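# Hang a power strip on two screws by keyhole slots

## Task

Put the power strip onto the two screws through its keyhole slots, with the slots' narrow ends pointing up, so that it stays level and hangs by itself with no robot support.

## Robot and tools

Robot: two arms, left_arm and right_arm, each ending in a two-finger gripper. Bases in the scene frame: left_arm at (-0.041, +0.307, 0) m, right_arm at (-0.032, -0.248, 0) m, both turned only slightly about z. A camera stand sits behind the arms on the floor.

Frame: one scene frame for all poses and offsets. Origin at table-top height, halfway between the nominal bases; +x points out over the table, +z up, and left_arm is on the +y side (arm names do not match image sides). Printed gripper positions and orientations may be wrong by a few centimetres, more at long reach. The gripper's fingers point along its own +z and close along its own y; the reported position is the spot between the pads, roughly 1 cm short of the fingertips.

The 14-number row: every moving command uses one row of 14 numbers covering both arms, all within [-1, 1]: dx, dy, dz, rx, ry, rz, opening for left_arm, then the same seven for right_arm. The first six per arm are an offset, not a pose: a shift along the scene axes plus a rotation vector (rx, ry, rz) turning about the gripper's own position, measured from that arm's Hand target as it was when the call began. Scale: 1.0 equals 0.6 m of travel or 180 degrees of rotation. A translation longer than 1.0 gets shortened along its direction. Sending the same offset twice moves the arm twice. Sending six zeros re-asks for the current Hand target. Opening is absolute, not an offset: +1 fully open (0.094 m), -1 closed. Every row must restate each gripper's wanted opening, since 0 is itself a half-open command.

execute_actions(actions, cameras): actions is a list of actions; each action is a table of up to 15 rows, one row per 1/30 s step, and a short table repeats its final row to fill 15 steps. Each row in an action counts from the action's start pose, not the previous row. An empty actions list returns state plus all camera images; otherwise ask for cameras by name (cam_head_left, cam_head_right, cam_high, cam_low, cam_left_wrist, cam_right_wrist, or "all"). One action lasts 0.5 s.

move(target, speed, blend, opening_speed, grip_force, blocking, cameras): drives each gripper in a straight line toward a target given as one 14-number row (offsets from the Hand target, as above) or a list of up to 15 such rows, all counted from the same starting Hand targets. speed is path top speed in m/s, 0.002 to 2.9 (default 0.25), one value or one per target; rotation limited to twice that in rad/s. blend (m) rounds corners between listed targets; 0 stops at each. opening_speed sets how fast openings change, per second on the -1..+1 scale, at least 0.2; use it slowly on fragile parts. grip_force is newtons per finger pad, 10 to 50, and persists; below 50 closing is slow. blocking=false returns after about 0.5 s while the move continues. Whole move capped at 10 s. Paths ignore obstacles and the other arm. The result adds a move: line: done (within 10 mm and 2 degrees), off_target, moving, held, fault, plus limits such as paced or held. done does not mean no contact.

wait(seconds 0..10, cameras): lets time pass holding commands. stop(cameras): brakes a running move. zoom_image(camera, region [x0,y0,x1,y1] pixels, at most 504 by 504): closer look at the newest image of that camera; images are 896x504. finished_scene(scene): ends the scene for good; call it only once the strip hangs on its own.

Results: end_effector_position (m) and end_effector_quat_wxyz per arm, Hand target (the pose your next offsets start from), Tool commands, Joint positions (last value is measured opening in m), joint torques, Joint velocities (may say within noise), grip_measured (opening on the command scale, reads slightly wide empty and a few mm narrow when squeezing), grip_effort_nm (gripper motor effort, negative closing; not pad force). Calls that run actions also list positions at some steps.

Control notes: commanded orientation is clipped to within 40 degrees of the current one per step. Grippers often stop short of targets by up to a few cm from friction or weight; re-send or send the missing distance. A small move may not start. An arm blocked by something keeps pushing until you command its target back behind the gripper. Avoid paths near an arm's own base; go around. Near-straight arms and fast moves overshoot.

Joint limits (rad): waist -2.618..3.054, shoulder 0..3.142, elbow 0..3.142 (straight 2.901), wrist pitch and yaw -1.571..1.571, wrist roll -2.094..2.094.

Avoid: dropping the strip or letting it fall off the table, releasing it while moving, hitting the screws, wall or table hard, pressing the arms, grippers or wrist cameras (and their cables) into each other or into objects. Any arm fault stop costs. Holding loads or stretching out heats motors: MOTOR HOT appears at 75 °C, a fold fault at 90 °C, collapse at 100 °C, so don't linger. Loose objects may occasionally get nudged.

Each tool is called after "Request:" by a JSON object that holds its "method" and its "body", one argument or row to a line.

## Session

Request:
{"method": "execute_actions", "body": {
  "actions": []
}}

Scene clock: 0.00 s.
left_arm: end_effector_position=(+0.3502, +0.3139, +0.1001) grip_measured=+1.000 grip_effort_nm=n/a end_effector_quat_wxyz=(+0.571, -0.052, +0.819, +0.037) | right_arm: end_effector_position=(+0.3655, -0.3175, +0.1215) grip_measured=+1.000 grip_effort_nm=n/a end_effector_quat_wxyz=(+0.619, +0.111, +0.769, -0.113)
Joint positions: left_arm=[-0.056 1.486 0.365 0.762 -0.185 -0.067 0.094] | right_arm=[-0.022 1.571 0.357 0.998 0.256 0.018 0.094]
Joint velocities: within noise
Joint torques (N m): no reading
Heat: left arm: 32 °C; right arm: 32 °C.
Hand target: left_arm +0.3514, +0.3140, +0.1031; +0.573, -0.053, +0.817, +0.037 | right_arm +0.3675, -0.3179, +0.1287; +0.627, +0.112, +0.763, -0.113
Tool commands: left_gripper/opening=+1.0 right_gripper/opening=+1.0

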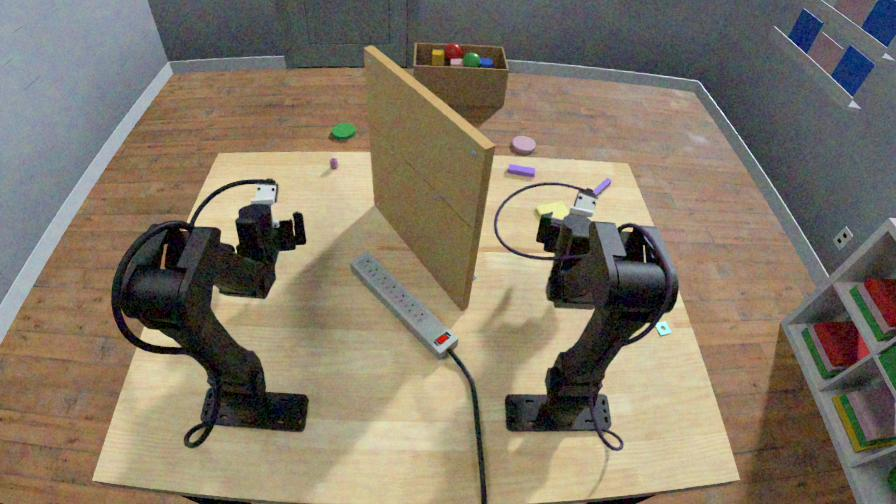

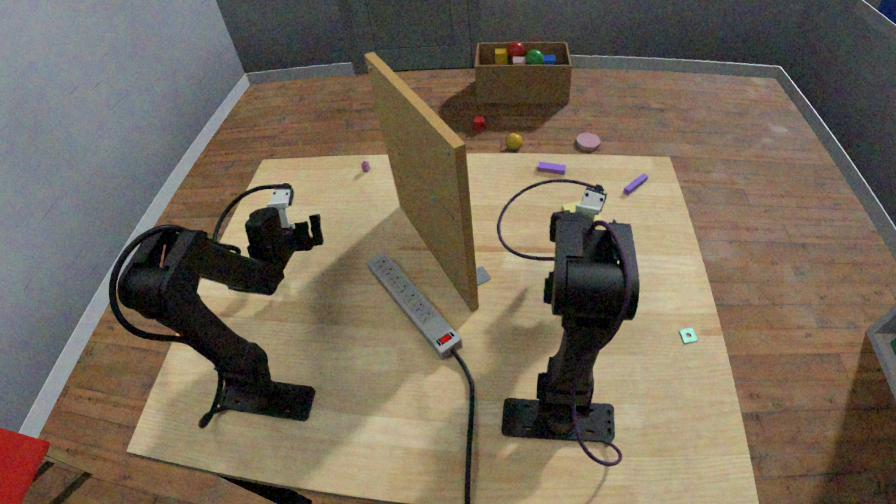

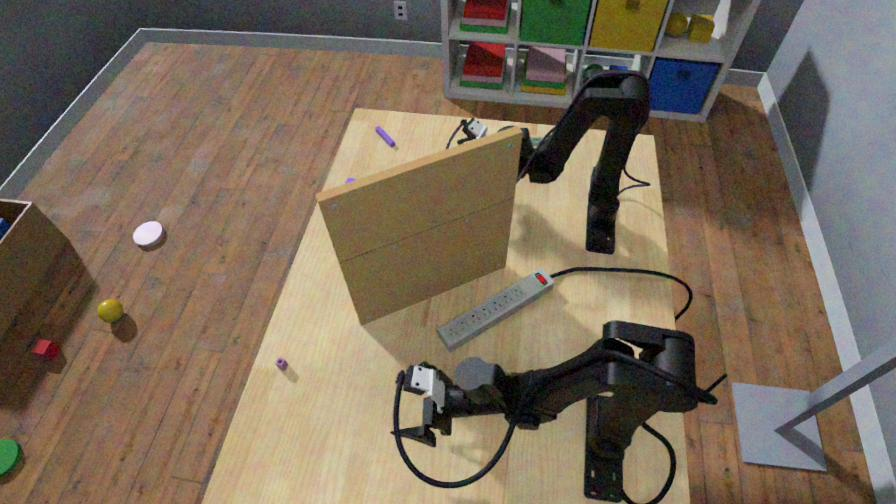

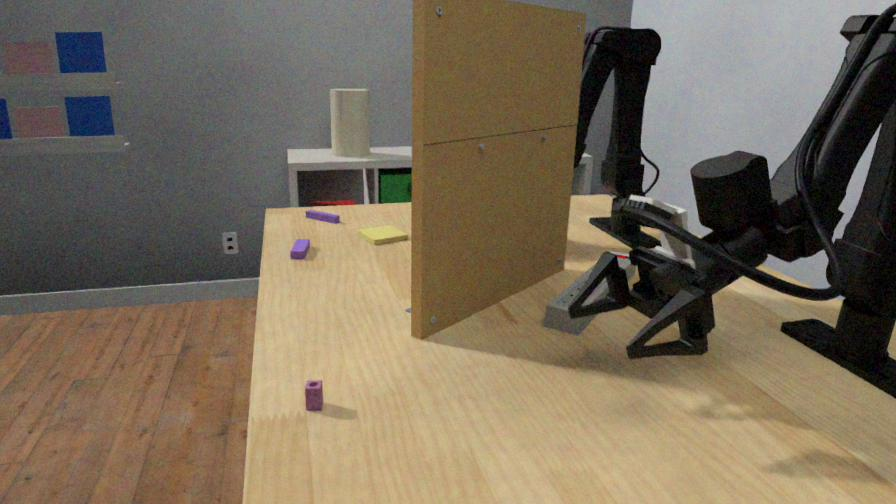

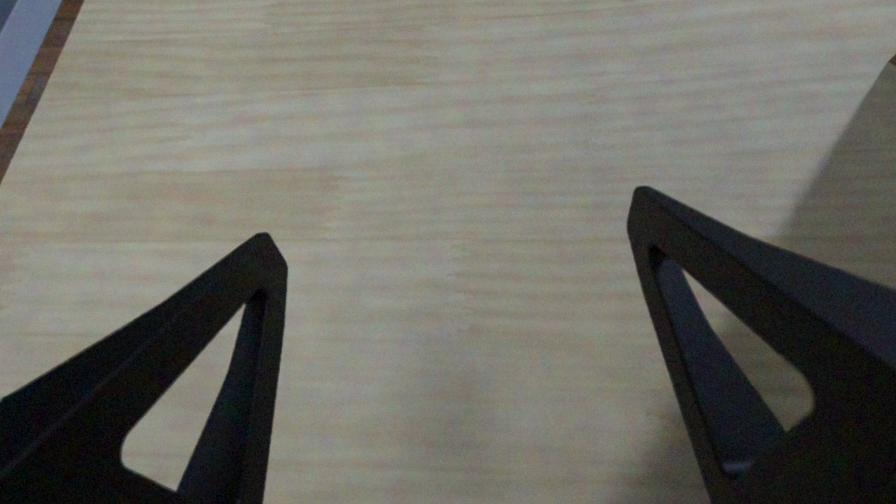

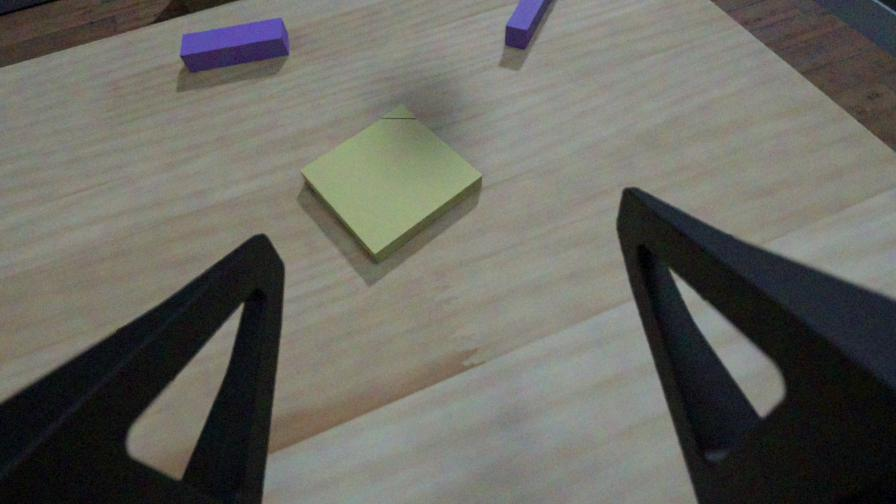

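Request:
{"method": "zoom_image", "body": {
  "camera": "cam_low",
  "region": [400, 0, 620, 340]
}}

Request:
{"method": "zoom_image", "body": {
  "camera": "cam_head_left",
  "region": [340, 40, 520, 320]
}}

Request:
{"method": "zoom_image", "body": {
  "camera": "cam_high",
  "region": [310, 120, 570, 360]
}}

Request:
{"method": "zoom_image", "body": {
  "camera": "cam_head_right",
  "region": [350, 40, 530, 370]
}}

Scaled by 1.482 from the camera's 896x504 image, which has a finer 1280x720 frame.

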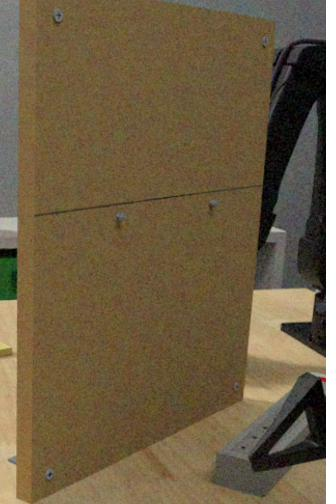

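Scaled by 1.800 from the camera's 896x504 image, which has a finer 1280x720 frame.

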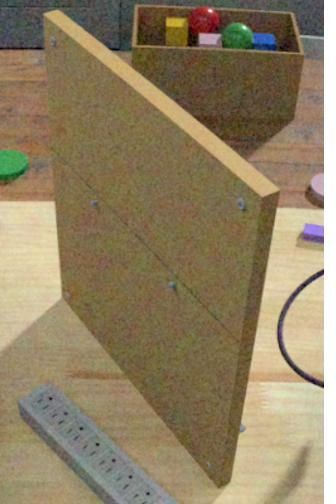

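Scaled by 1.938 from the camera's 896x504 image, which has a finer 1280x720 frame.

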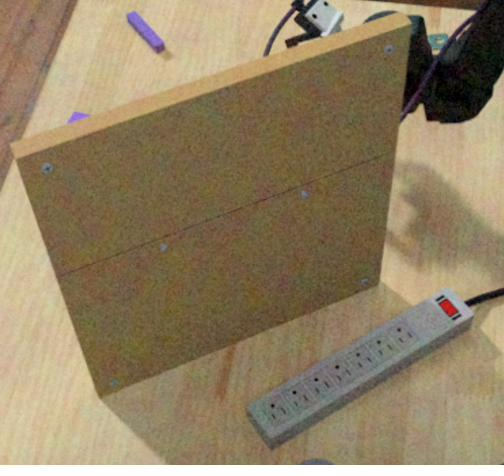

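Scaled by 1.527 from the camera's 896x504 image, which has a finer 1280x720 frame.

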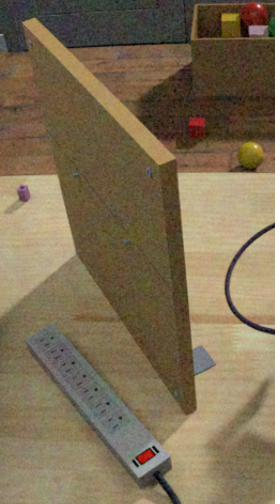

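Request:
{"method": "zoom_image", "body": {
  "camera": "cam_head_left",
  "region": [330, 240, 500, 370]
}}

Request:
{"method": "zoom_image", "body": {
  "camera": "cam_high",
  "region": [420, 250, 570, 360]
}}

Request:
{"method": "zoom_image", "body": {
  "camera": "cam_low",
  "region": [460, 120, 580, 180]
}}

Request:
{"method": "zoom_image", "body": {
  "camera": "cam_low",
  "region": [520, 170, 740, 370]
}}

Scaled by 2.965 from the camera's 896x504 image, which has a finer 1280x720 frame.

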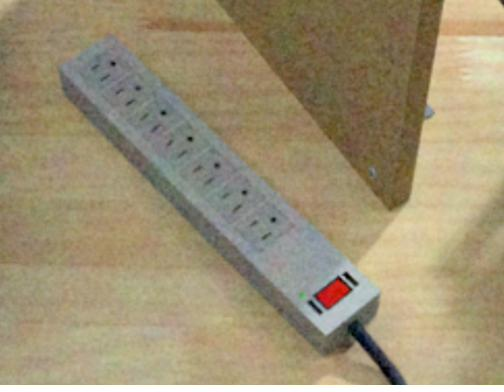

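Scaled by 3.360 from the camera's 896x504 image, which has a finer 1280x720 frame.

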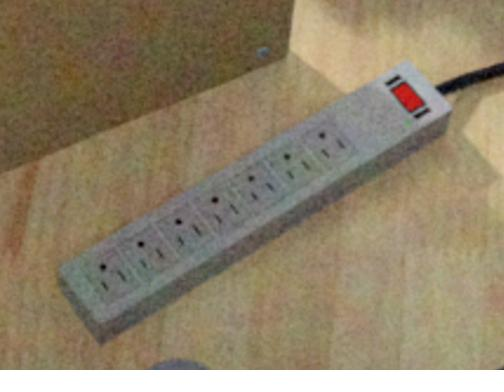

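Scaled by 4.200 from the camera's 896x504 image, which has a finer 1280x720 frame.

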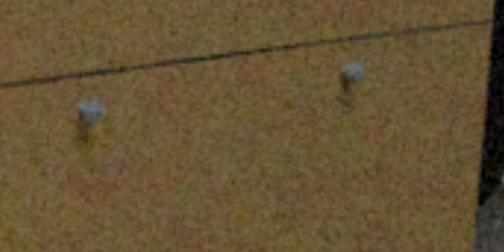

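Scaled by 2.291 from the camera's 896x504 image, which has a finer 1280x720 frame.

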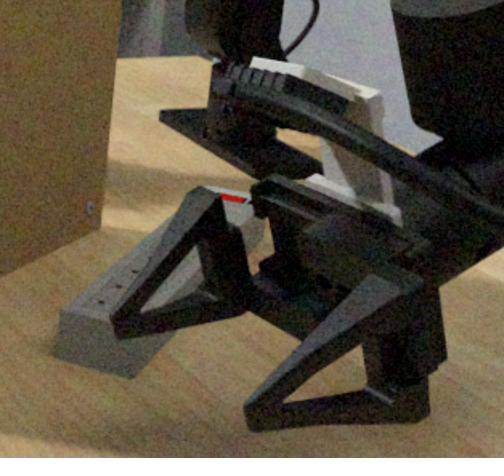

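Request:
{"method": "zoom_image", "body": {
  "camera": "cam_high",
  "region": [530, 240, 760, 420]
}}

Request:
{"method": "zoom_image", "body": {
  "camera": "cam_head_right",
  "region": [400, 320, 560, 504]
}}

Request:
{"method": "zoom_image", "body": {
  "camera": "cam_head_left",
  "region": [400, 320, 560, 504]
}}

Scaled by 2.191 from the camera's 896x504 image, which has a finer 1280x720 frame.

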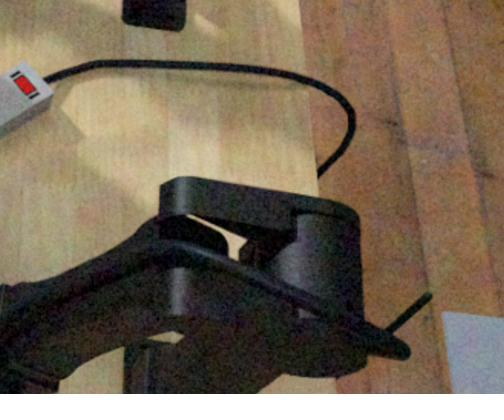

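Scaled by 2.739 from the camera's 896x504 image, which has a finer 1280x720 frame.

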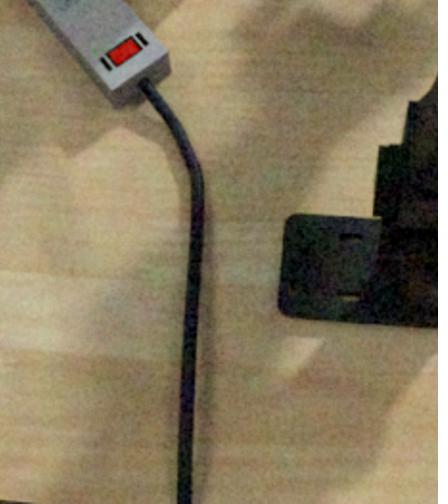

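Scaled by 2.739 from the camera's 896x504 image, which has a finer 1280x720 frame.

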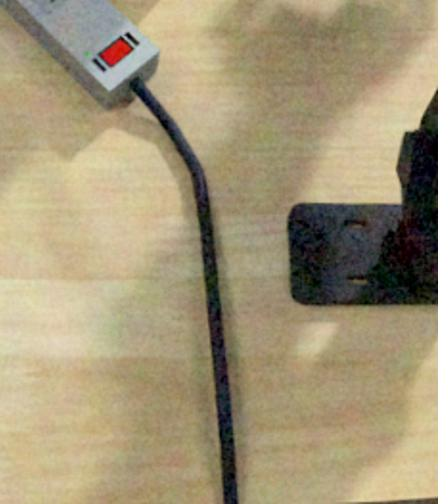

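Request:
{"method": "move", "body": {
  "target": [-0.2815, -0.0577, 0.2048, -0.0484, -0.1061, -0.3508, 1.0, 0, 0, 0, 0, 0, 0, 1.0],
  "speed": 0.15,
  "cameras": ["cam_left_wrist", "cam_head_left", "cam_high", "cam_low"]
}}

Scene clock: 35.47 s.
left_arm: end_effector_position=(+0.1875, +0.2804, +0.2303) grip_measured=+1.000 grip_effort_nm=0.00 end_effector_quat_wxyz=(+0.658, +0.274, +0.655, -0.251) | right_arm: end_effector_position=(+0.3655, -0.3175, +0.1215) grip_measured=+1.000 grip_effort_nm=0.00 end_effector_quat_wxyz=(+0.619, +0.111, +0.769, -0.113)
Joint positions: left_arm=[0.792 0.723 0.297 0.21 1.538 0.249 0.094] | right_arm=[-0.022 1.571 0.357 0.998 0.256 0.018 0.094]
Joint torques (N m): left_arm=[0.64 -0.35 4.93 1.05 0.29 -0.07] | right_arm=[0.02 -5.87 4.53 1.67 0.06 -0.01]
Heat: left arm: 34 °C; right arm: 35 °C.
Hand target: left_arm +0.1824, +0.2793, +0.2260; +0.623, +0.334, +0.623, -0.334 | right_arm +0.3675, -0.3179, +0.1287; +0.627, +0.112, +0.763, -0.113
Off the commanded pose: left_arm 0.007 m, 13 deg | right_arm 0.007 m, 1 deg.
joint sent to its limit (left arm) — joint 5 (wrist yaw), upper limit. The joint targets are off in orientation, not in position.
move: off_target (left_arm)
Images, in order (width x height): cam_head_left 896x504, cam_high 896x504, cam_low 896x504, cam_left_wrist 896x504.

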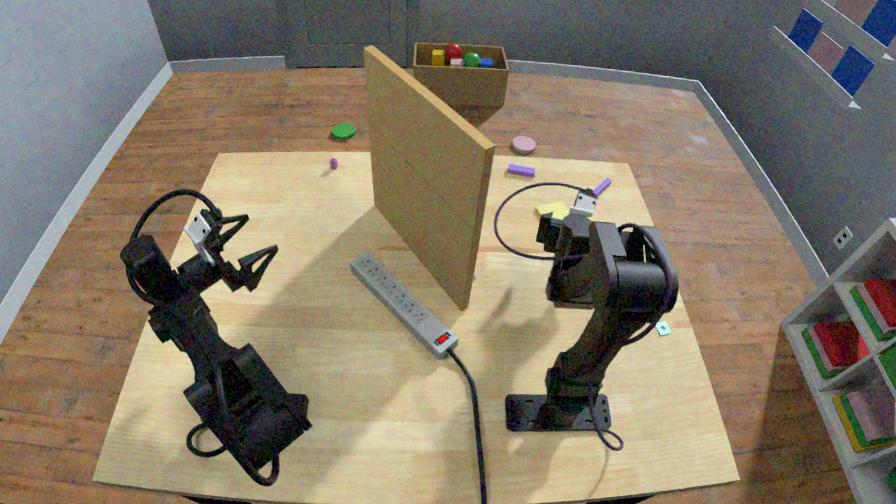

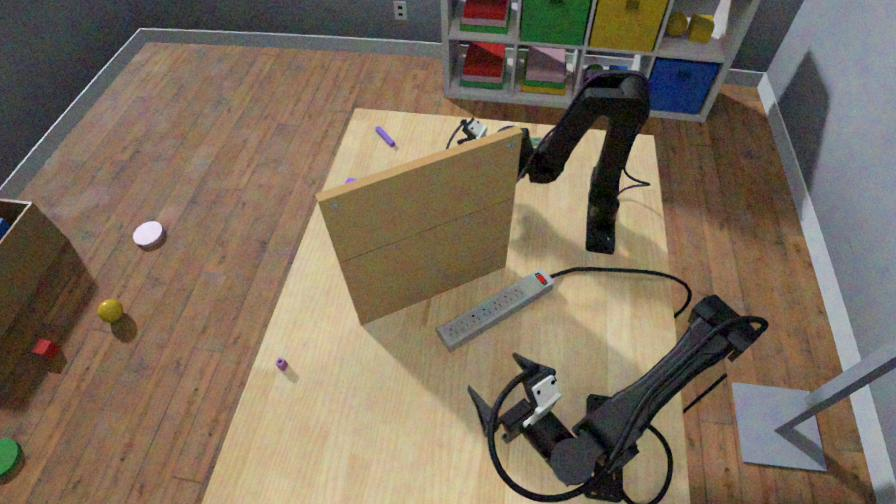

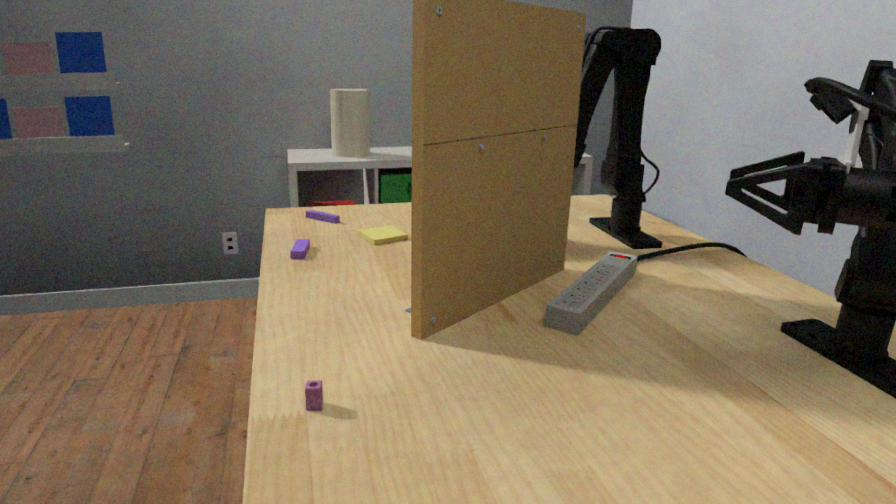

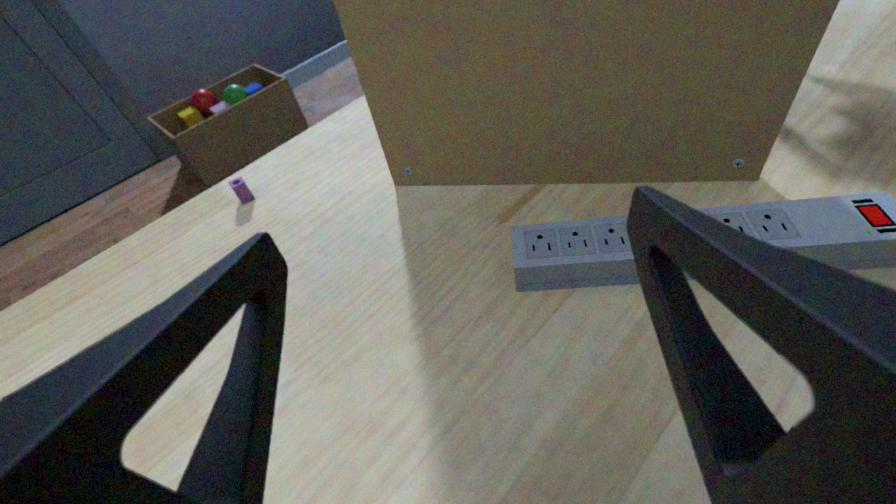

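Request:
{"method": "move", "body": {
  "target": [-0.054, -0.2822, -0.0433, 0.3968, 0.3048, 0.0344, 1.0, 0, 0, 0, 0, 0, 0, 1.0],
  "speed": 0.2,
  "cameras": ["cam_left_wrist", "cam_head_left", "cam_high"]
}}

Scene clock: 71.30 s.
left_arm: end_effector_position=(+0.1484, +0.1122, +0.1968) grip_measured=+1.000 grip_effort_nm=0.00 end_effector_quat_wxyz=(+0.018, +0.412, +0.911, -0.011) | right_arm: end_effector_position=(+0.3655, -0.3175, +0.1215) grip_measured=+1.000 grip_effort_nm=0.00 end_effector_quat_wxyz=(+0.619, +0.111, +0.769, -0.113)
Joint positions: left_arm=[-0.784 1.561 1.58 -1.548 0.007 0.052 0.094] | right_arm=[-0.022 1.571 0.357 0.998 0.256 0.018 0.094]
Joint torques (N m): left_arm=[-0.44 -3.86 7.04 0.19 -0.07 -0.07] | right_arm=[0.05 -5.93 4.53 1.69 0.07 -0.01]
Heat: left arm: 33 °C; right arm: 35 °C.
Hand target: left_arm +0.1500, +0.1100, +0.2000; +0.000, +0.411, +0.912, +0.000 | right_arm +0.3675, -0.3179, +0.1287; +0.627, +0.112, +0.763, -0.113
Off the commanded pose: left_arm 0.004 m, 2 deg | right_arm 0.007 m, 1 deg.
joint sent to its limit (left arm) — joint 4 (wrist pitch), lower limit. The joint targets still meet the commanded pose.
move: done
Images, in order (width x height): cam_head_left 896x504, cam_high 896x504, cam_left_wrist 896x504.

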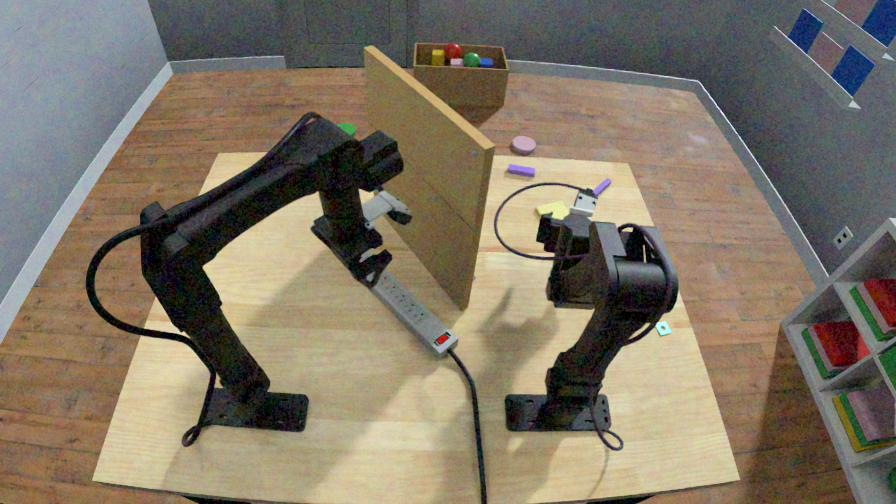

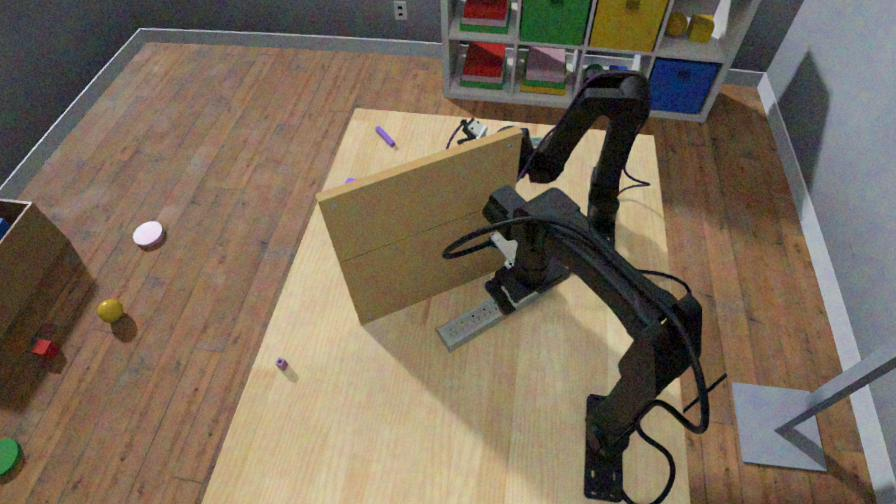

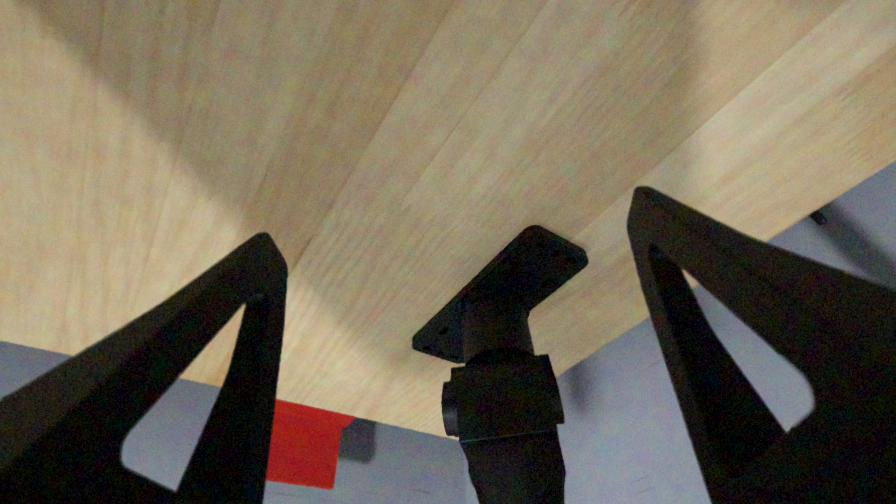

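Request:
{"method": "move", "body": {
  "target": [0, 0, 0.0, 0, 0, 0.5, 1.0, 0, 0, 0, 0, 0, 0, 1.0],
  "speed": 0.25,
  "cameras": ["cam_left_wrist", "cam_head_left", "cam_high", "cam_low", "cam_head_right"]
}}

Scene clock: 86.97 s.
left_arm: end_effector_position=(+0.1481, +0.1121, +0.1968) grip_measured=+1.000 grip_effort_nm=0.00 end_effector_quat_wxyz=(+0.007, -0.348, +0.937, -0.020) | right_arm: end_effector_position=(+0.3655, -0.3175, +0.1215) grip_measured=+1.000 grip_effort_nm=0.00 end_effector_quat_wxyz=(+0.619, +0.111, +0.769, -0.113)
Joint positions: left_arm=[-0.787 1.561 1.58 -1.548 0.004 -1.512 0.094] | right_arm=[-0.022 1.571 0.357 0.998 0.256 0.018 0.094]
Joint torques (N m): left_arm=[-0.25 -3.9 7.04 0.19 -0.06 -0.14] | right_arm=[0.03 -5.91 4.57 1.68 0.07 -0.02]
Heat: left arm: 34 °C; right arm: 35 °C.
Hand target: left_arm +0.1501, +0.1100, +0.2000; +0.000, -0.354, +0.935, +0.000 | right_arm +0.3675, -0.3179, +0.1287; +0.627, +0.112, +0.763, -0.113
Off the commanded pose: left_arm 0.004 m, 2 deg | right_arm 0.007 m, 1 deg.
joint sent to its limit (left arm) — joint 4 (wrist pitch), lower limit. The joint targets still meet the commanded pose.
move: done
Images, in order (width x height): cam_head_left 896x504, cam_head_right 896x504, cam_high 896x504, cam_low 896x504, cam_left_wrist 896x504.

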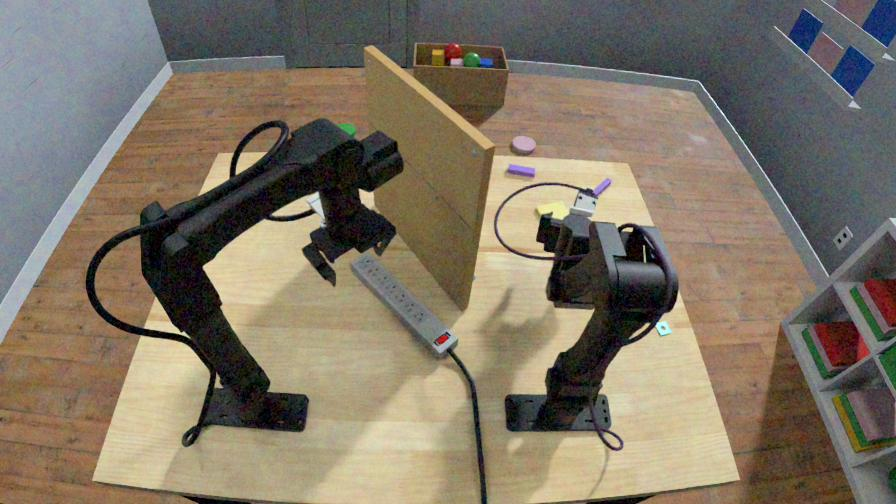

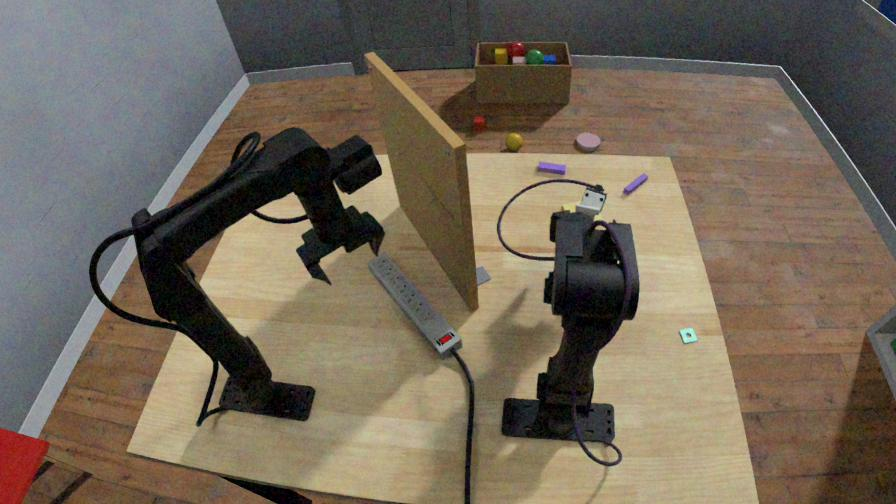

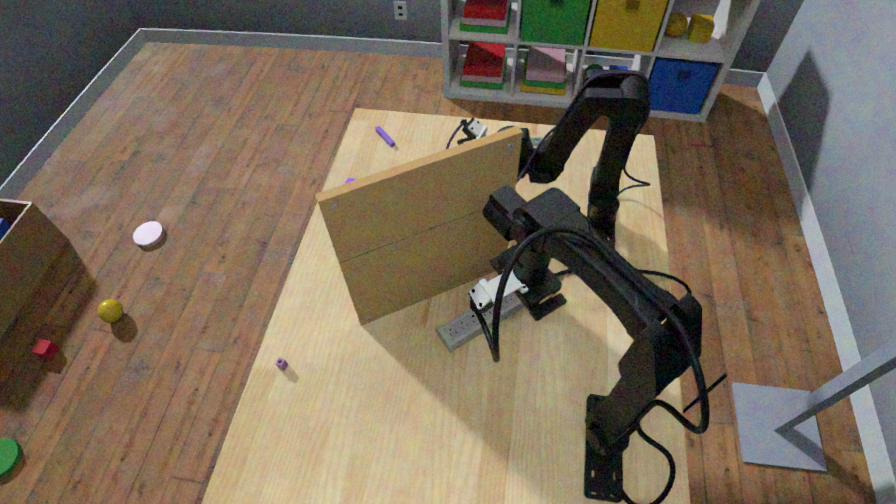

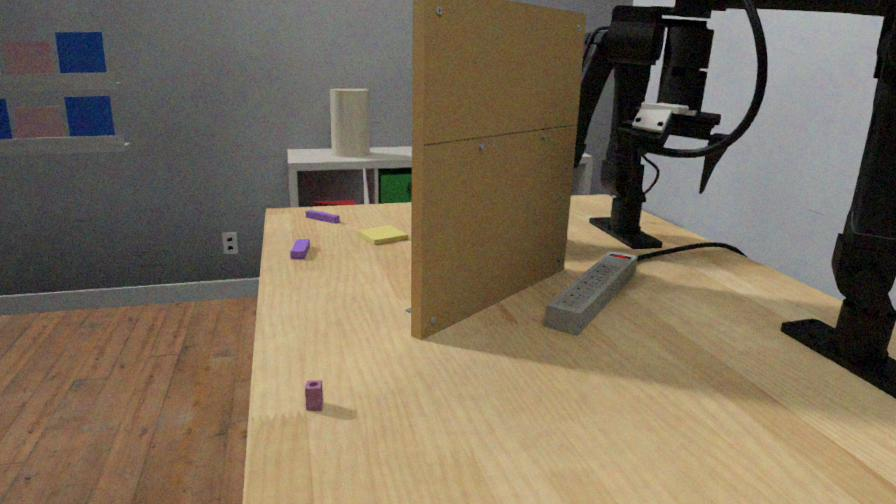

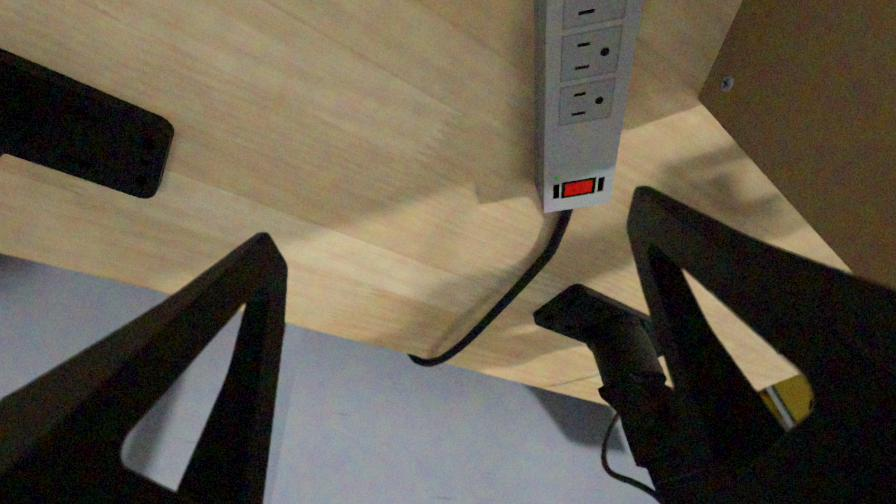

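Request:
{"method": "zoom_image", "body": {
  "camera": "cam_left_wrist",
  "region": [480, 0, 760, 260]
}}

Request:
{"method": "zoom_image", "body": {
  "camera": "cam_head_left",
  "region": [220, 110, 480, 370]
}}

Request:
{"method": "zoom_image", "body": {
  "camera": "cam_high",
  "region": [420, 160, 620, 370]
}}

Scaled by 1.800 from the camera's 896x504 image, which has a finer 1280x720 frame.

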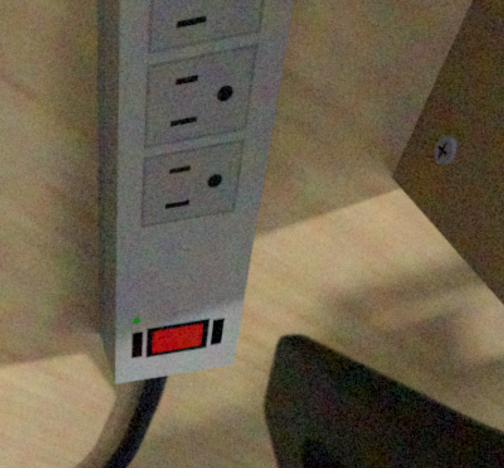

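Scaled by 1.938 from the camera's 896x504 image, which has a finer 1280x720 frame.

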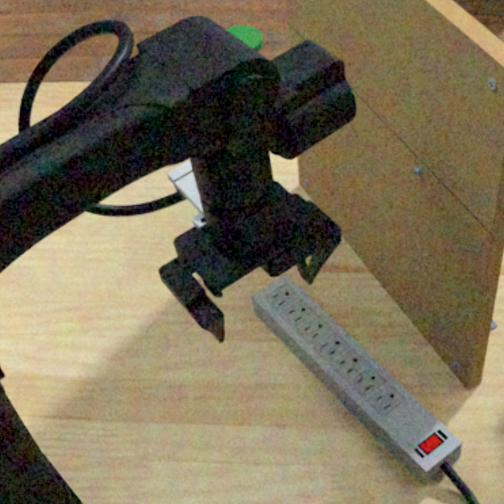

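Scaled by 2.400 from the camera's 896x504 image, which has a finer 1280x720 frame.

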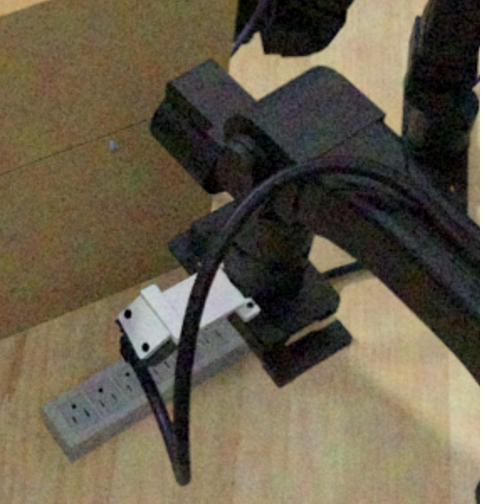

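Request:
{"method": "move", "body": {
  "target": [
    [0, 0, 0, 0, 0, -0.5, 1.0, 0, 0, 0, 0, 0, 0, 1.0],
    [0.0665, 0.2833, 0.0833, -0.0102, -0.5392, -0.3646, 1.0, 0, 0, 0, 0, 0, 0, 1.0]
  ],
  "speed": 0.25,
  "cameras": ["cam_left_wrist", "cam_high", "cam_low"]
}}

Scene clock: 118.37 s.
left_arm: end_effector_position=(+0.1937, +0.2838, +0.2493) grip_measured=+1.000 grip_effort_nm=-0.01 end_effector_quat_wxyz=(+0.644, +0.270, +0.668, -0.259) | right_arm: end_effector_position=(+0.3655, -0.3175, +0.1215) grip_measured=+1.000 grip_effort_nm=0.01 end_effector_quat_wxyz=(+0.619, +0.111, +0.769, -0.113)
Joint positions: left_arm=[0.778 0.841 0.558 -0.482 1.517 0.764 0.094] | right_arm=[-0.022 1.571 0.357 0.998 0.256 0.018 0.094]
Joint torques (N m): left_arm=[0.31 -1.26 4.75 1.16 0.67 -0.06] | right_arm=[-0.02 -5.94 4.48 1.67 0.06 -0.01]
Heat: left arm: 34 °C; right arm: 35 °C.
Hand target: left_arm +0.1900, +0.2800, +0.2500; +0.657, +0.263, +0.656, -0.263 | right_arm +0.3675, -0.3179, +0.1287; +0.627, +0.112, +0.763, -0.113
Off the commanded pose: left_arm 0.005 m, 2 deg | right_arm 0.007 m, 1 deg.
move: done
Images, in order (width x height): cam_high 896x504, cam_low 896x504, cam_left_wrist 896x504.

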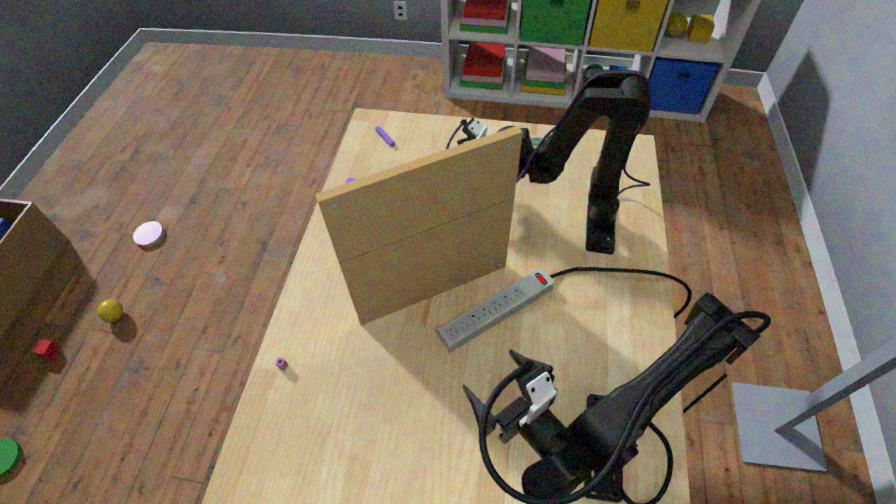

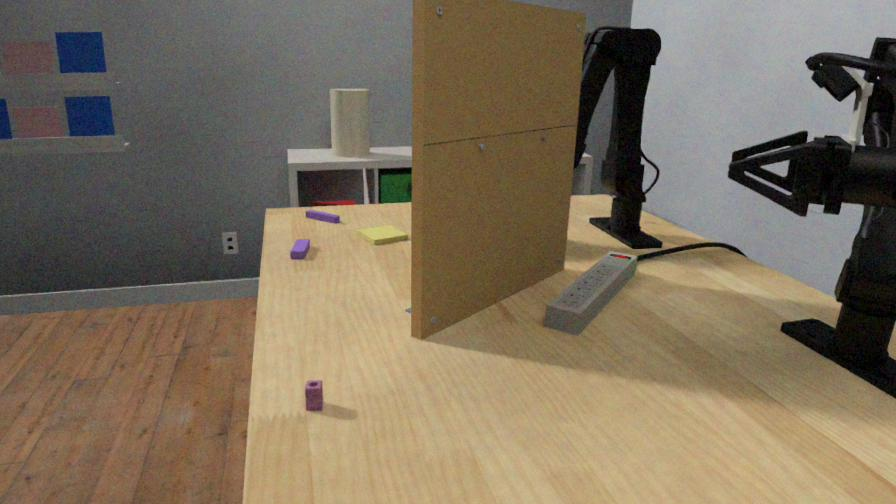

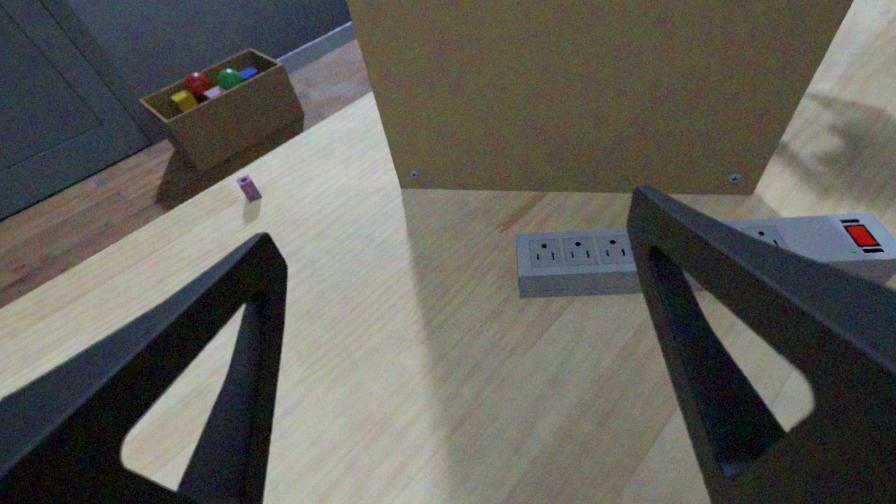

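Request:
{"method": "move", "body": {
  "target": [0, 0, 0, 0, 0, 0, 1.0, -0.3792, 0.0298, 0.1522, 0.0400, 0.1862, 0.0952, 1.0],
  "speed": 0.25,
  "cameras": ["cam_head_left", "cam_high"]
}}

Scene clock: 126.47 s.
left_arm: end_effector_position=(+0.1937, +0.2838, +0.2493) grip_measured=+1.000 grip_effort_nm=-0.01 end_effector_quat_wxyz=(+0.644, +0.270, +0.668, -0.259) | right_arm: end_effector_position=(+0.1377, -0.3027, +0.2087) grip_measured=+1.000 grip_effort_nm=0.00 end_effector_quat_wxyz=(+0.370, +0.009, +0.929, -0.001)
Joint positions: left_arm=[0.778 0.841 0.558 -0.481 1.517 0.764 0.094] | right_arm=[-0.834 0.658 0.912 -1.273 -0.548 -0.695 0.094]
Joint torques (N m): left_arm=[0.24 -1.06 4.93 1.1 0.67 0] | right_arm=[-0.4 1.69 7.19 0.93 -0.53 -0.09]
Heat: left arm: 33 °C; right arm: 34 °C.
Hand target: left_arm +0.1895, +0.2803, +0.2498; +0.647, +0.272, +0.660, -0.267 (not the last commanded pose) | right_arm +0.1400, -0.3000, +0.2200; +0.383, +0.000, +0.924, +0.000
Off the commanded pose: left_arm 0.005 m, 2 deg | right_arm 0.012 m, 2 deg.
move: off_target (right_arm)
Images, in order (width x height): cam_head_left 896x504, cam_high 896x504.

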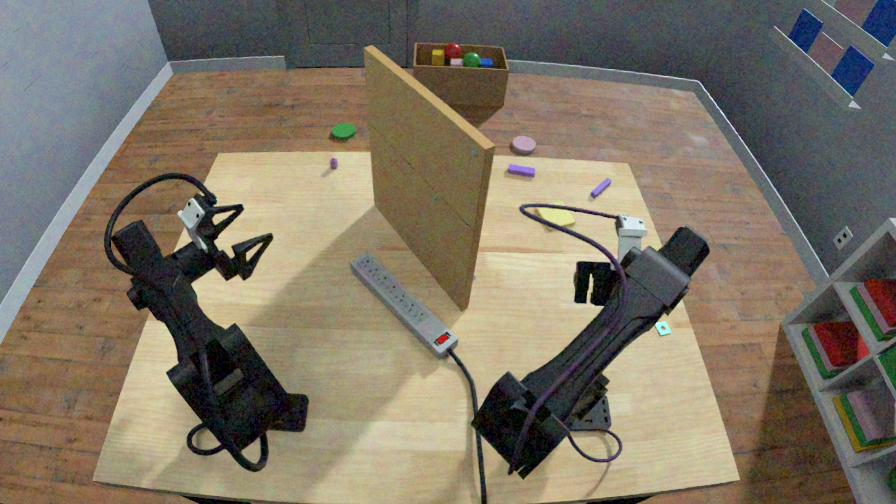

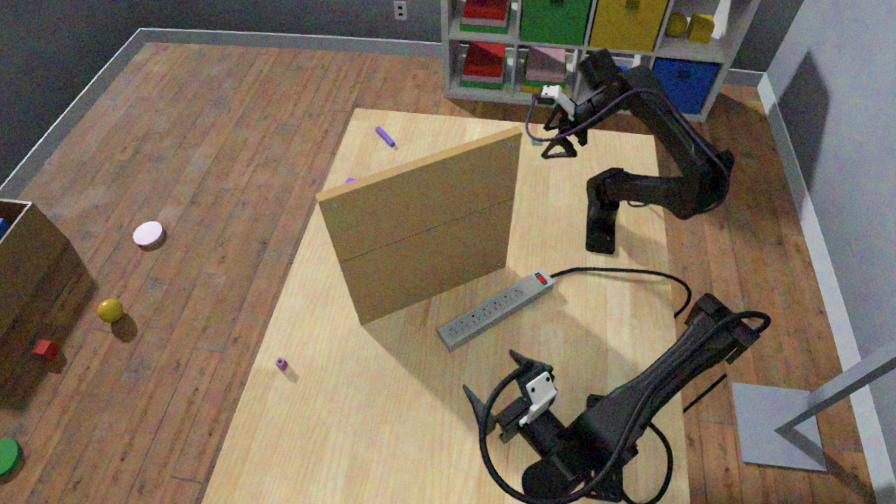

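Request:
{"method": "move", "body": {
  "target": [
    [0, 0, 0, 0, 0, 0, 1.0, -0.03, -0.0333, -0.15, 0.0545, 0.2459, -0.1316, 1.0],
    [0, 0, 0, 0, 0, 0, 1.0, -0.0517, 0.1717, -0.15, -0.0436, 0.2473, 0.1053, 1.0],
    [0, 0, 0, 0, 0, 0, 1.0, -0.1533, 0.3183, -0.15, -0.1307, 0.2263, 0.3154, 1.0],
    [0, 0, 0, 0, 0, 0, 1.0, -0.1917, 0.44, -0.15, -0.1631, 0.2126, 0.3938, 1.0]
  ],
  "speed": 0.25,
  "blend": [0.0, 0.03, 0.03, 0.0],
  "cameras": ["cam_head_left", "cam_high", "cam_right_wrist"]
}}

Scene clock: 141.30 s.
left_arm: end_effector_position=(+0.1937, +0.2838, +0.2493) grip_measured=+1.000 grip_effort_nm=-0.01 end_effector_quat_wxyz=(+0.644, +0.270, +0.668, -0.259) | right_arm: end_effector_position=(+0.0210, -0.0461, +0.1240) grip_measured=+1.000 grip_effort_nm=0.00 end_effector_quat_wxyz=(-0.018, -0.604, +0.797, -0.008)
Joint positions: left_arm=[0.778 0.841 0.558 -0.481 1.517 0.764 0.094] | right_arm=[1.342 1.366 1.115 -1.358 -0.01 0.003 0.094]
Joint torques (N m): left_arm=[0.25 -1.02 4.9 1.1 0.66 0] | right_arm=[0.24 -3.96 6.67 0.36 0.1 -0.08]
Heat: left arm: 33 °C; right arm: 33 °C.
Hand target: left_arm +0.1895, +0.2803, +0.2498; +0.647, +0.272, +0.660, -0.267 | right_arm +0.0249, -0.0360, +0.1300; +0.000, -0.609, +0.793, +0.000
Off the commanded pose: left_arm 0.005 m, 1 deg | right_arm 0.012 m, 2 deg.
move: off_target (right_arm)
Images, in order (width x height): cam_head_left 896x504, cam_high 896x504, cam_right_wrist 896x504.

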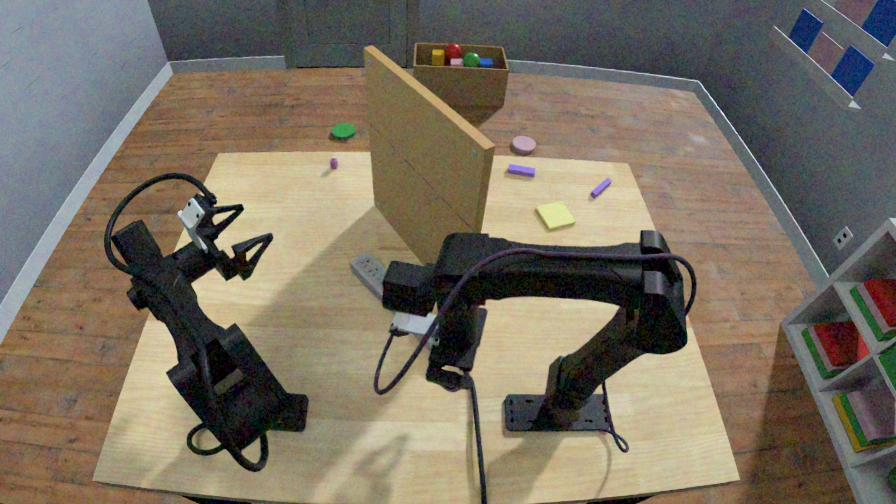

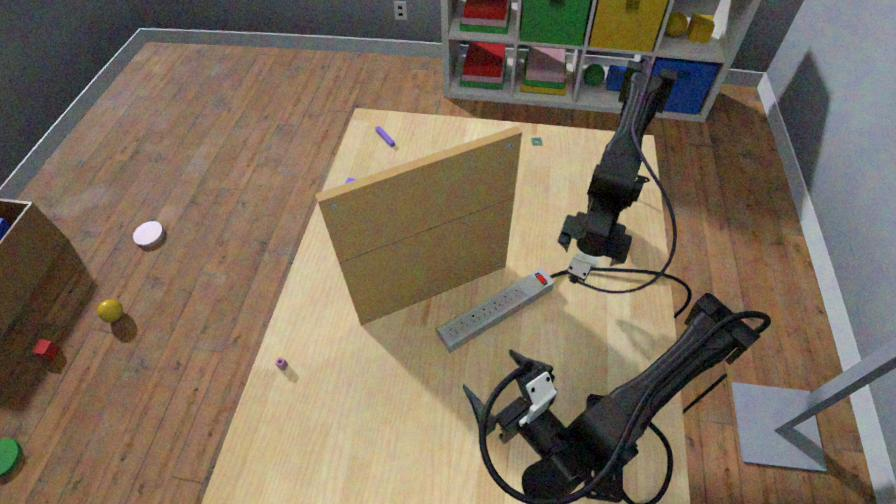

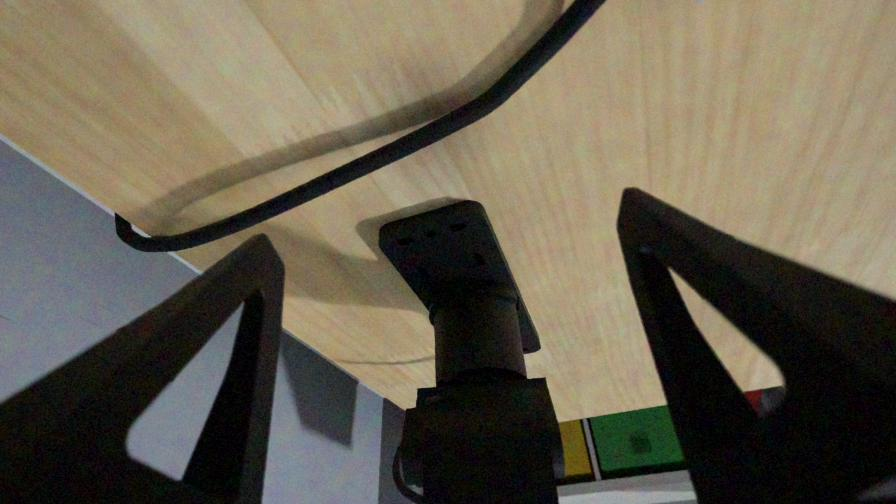

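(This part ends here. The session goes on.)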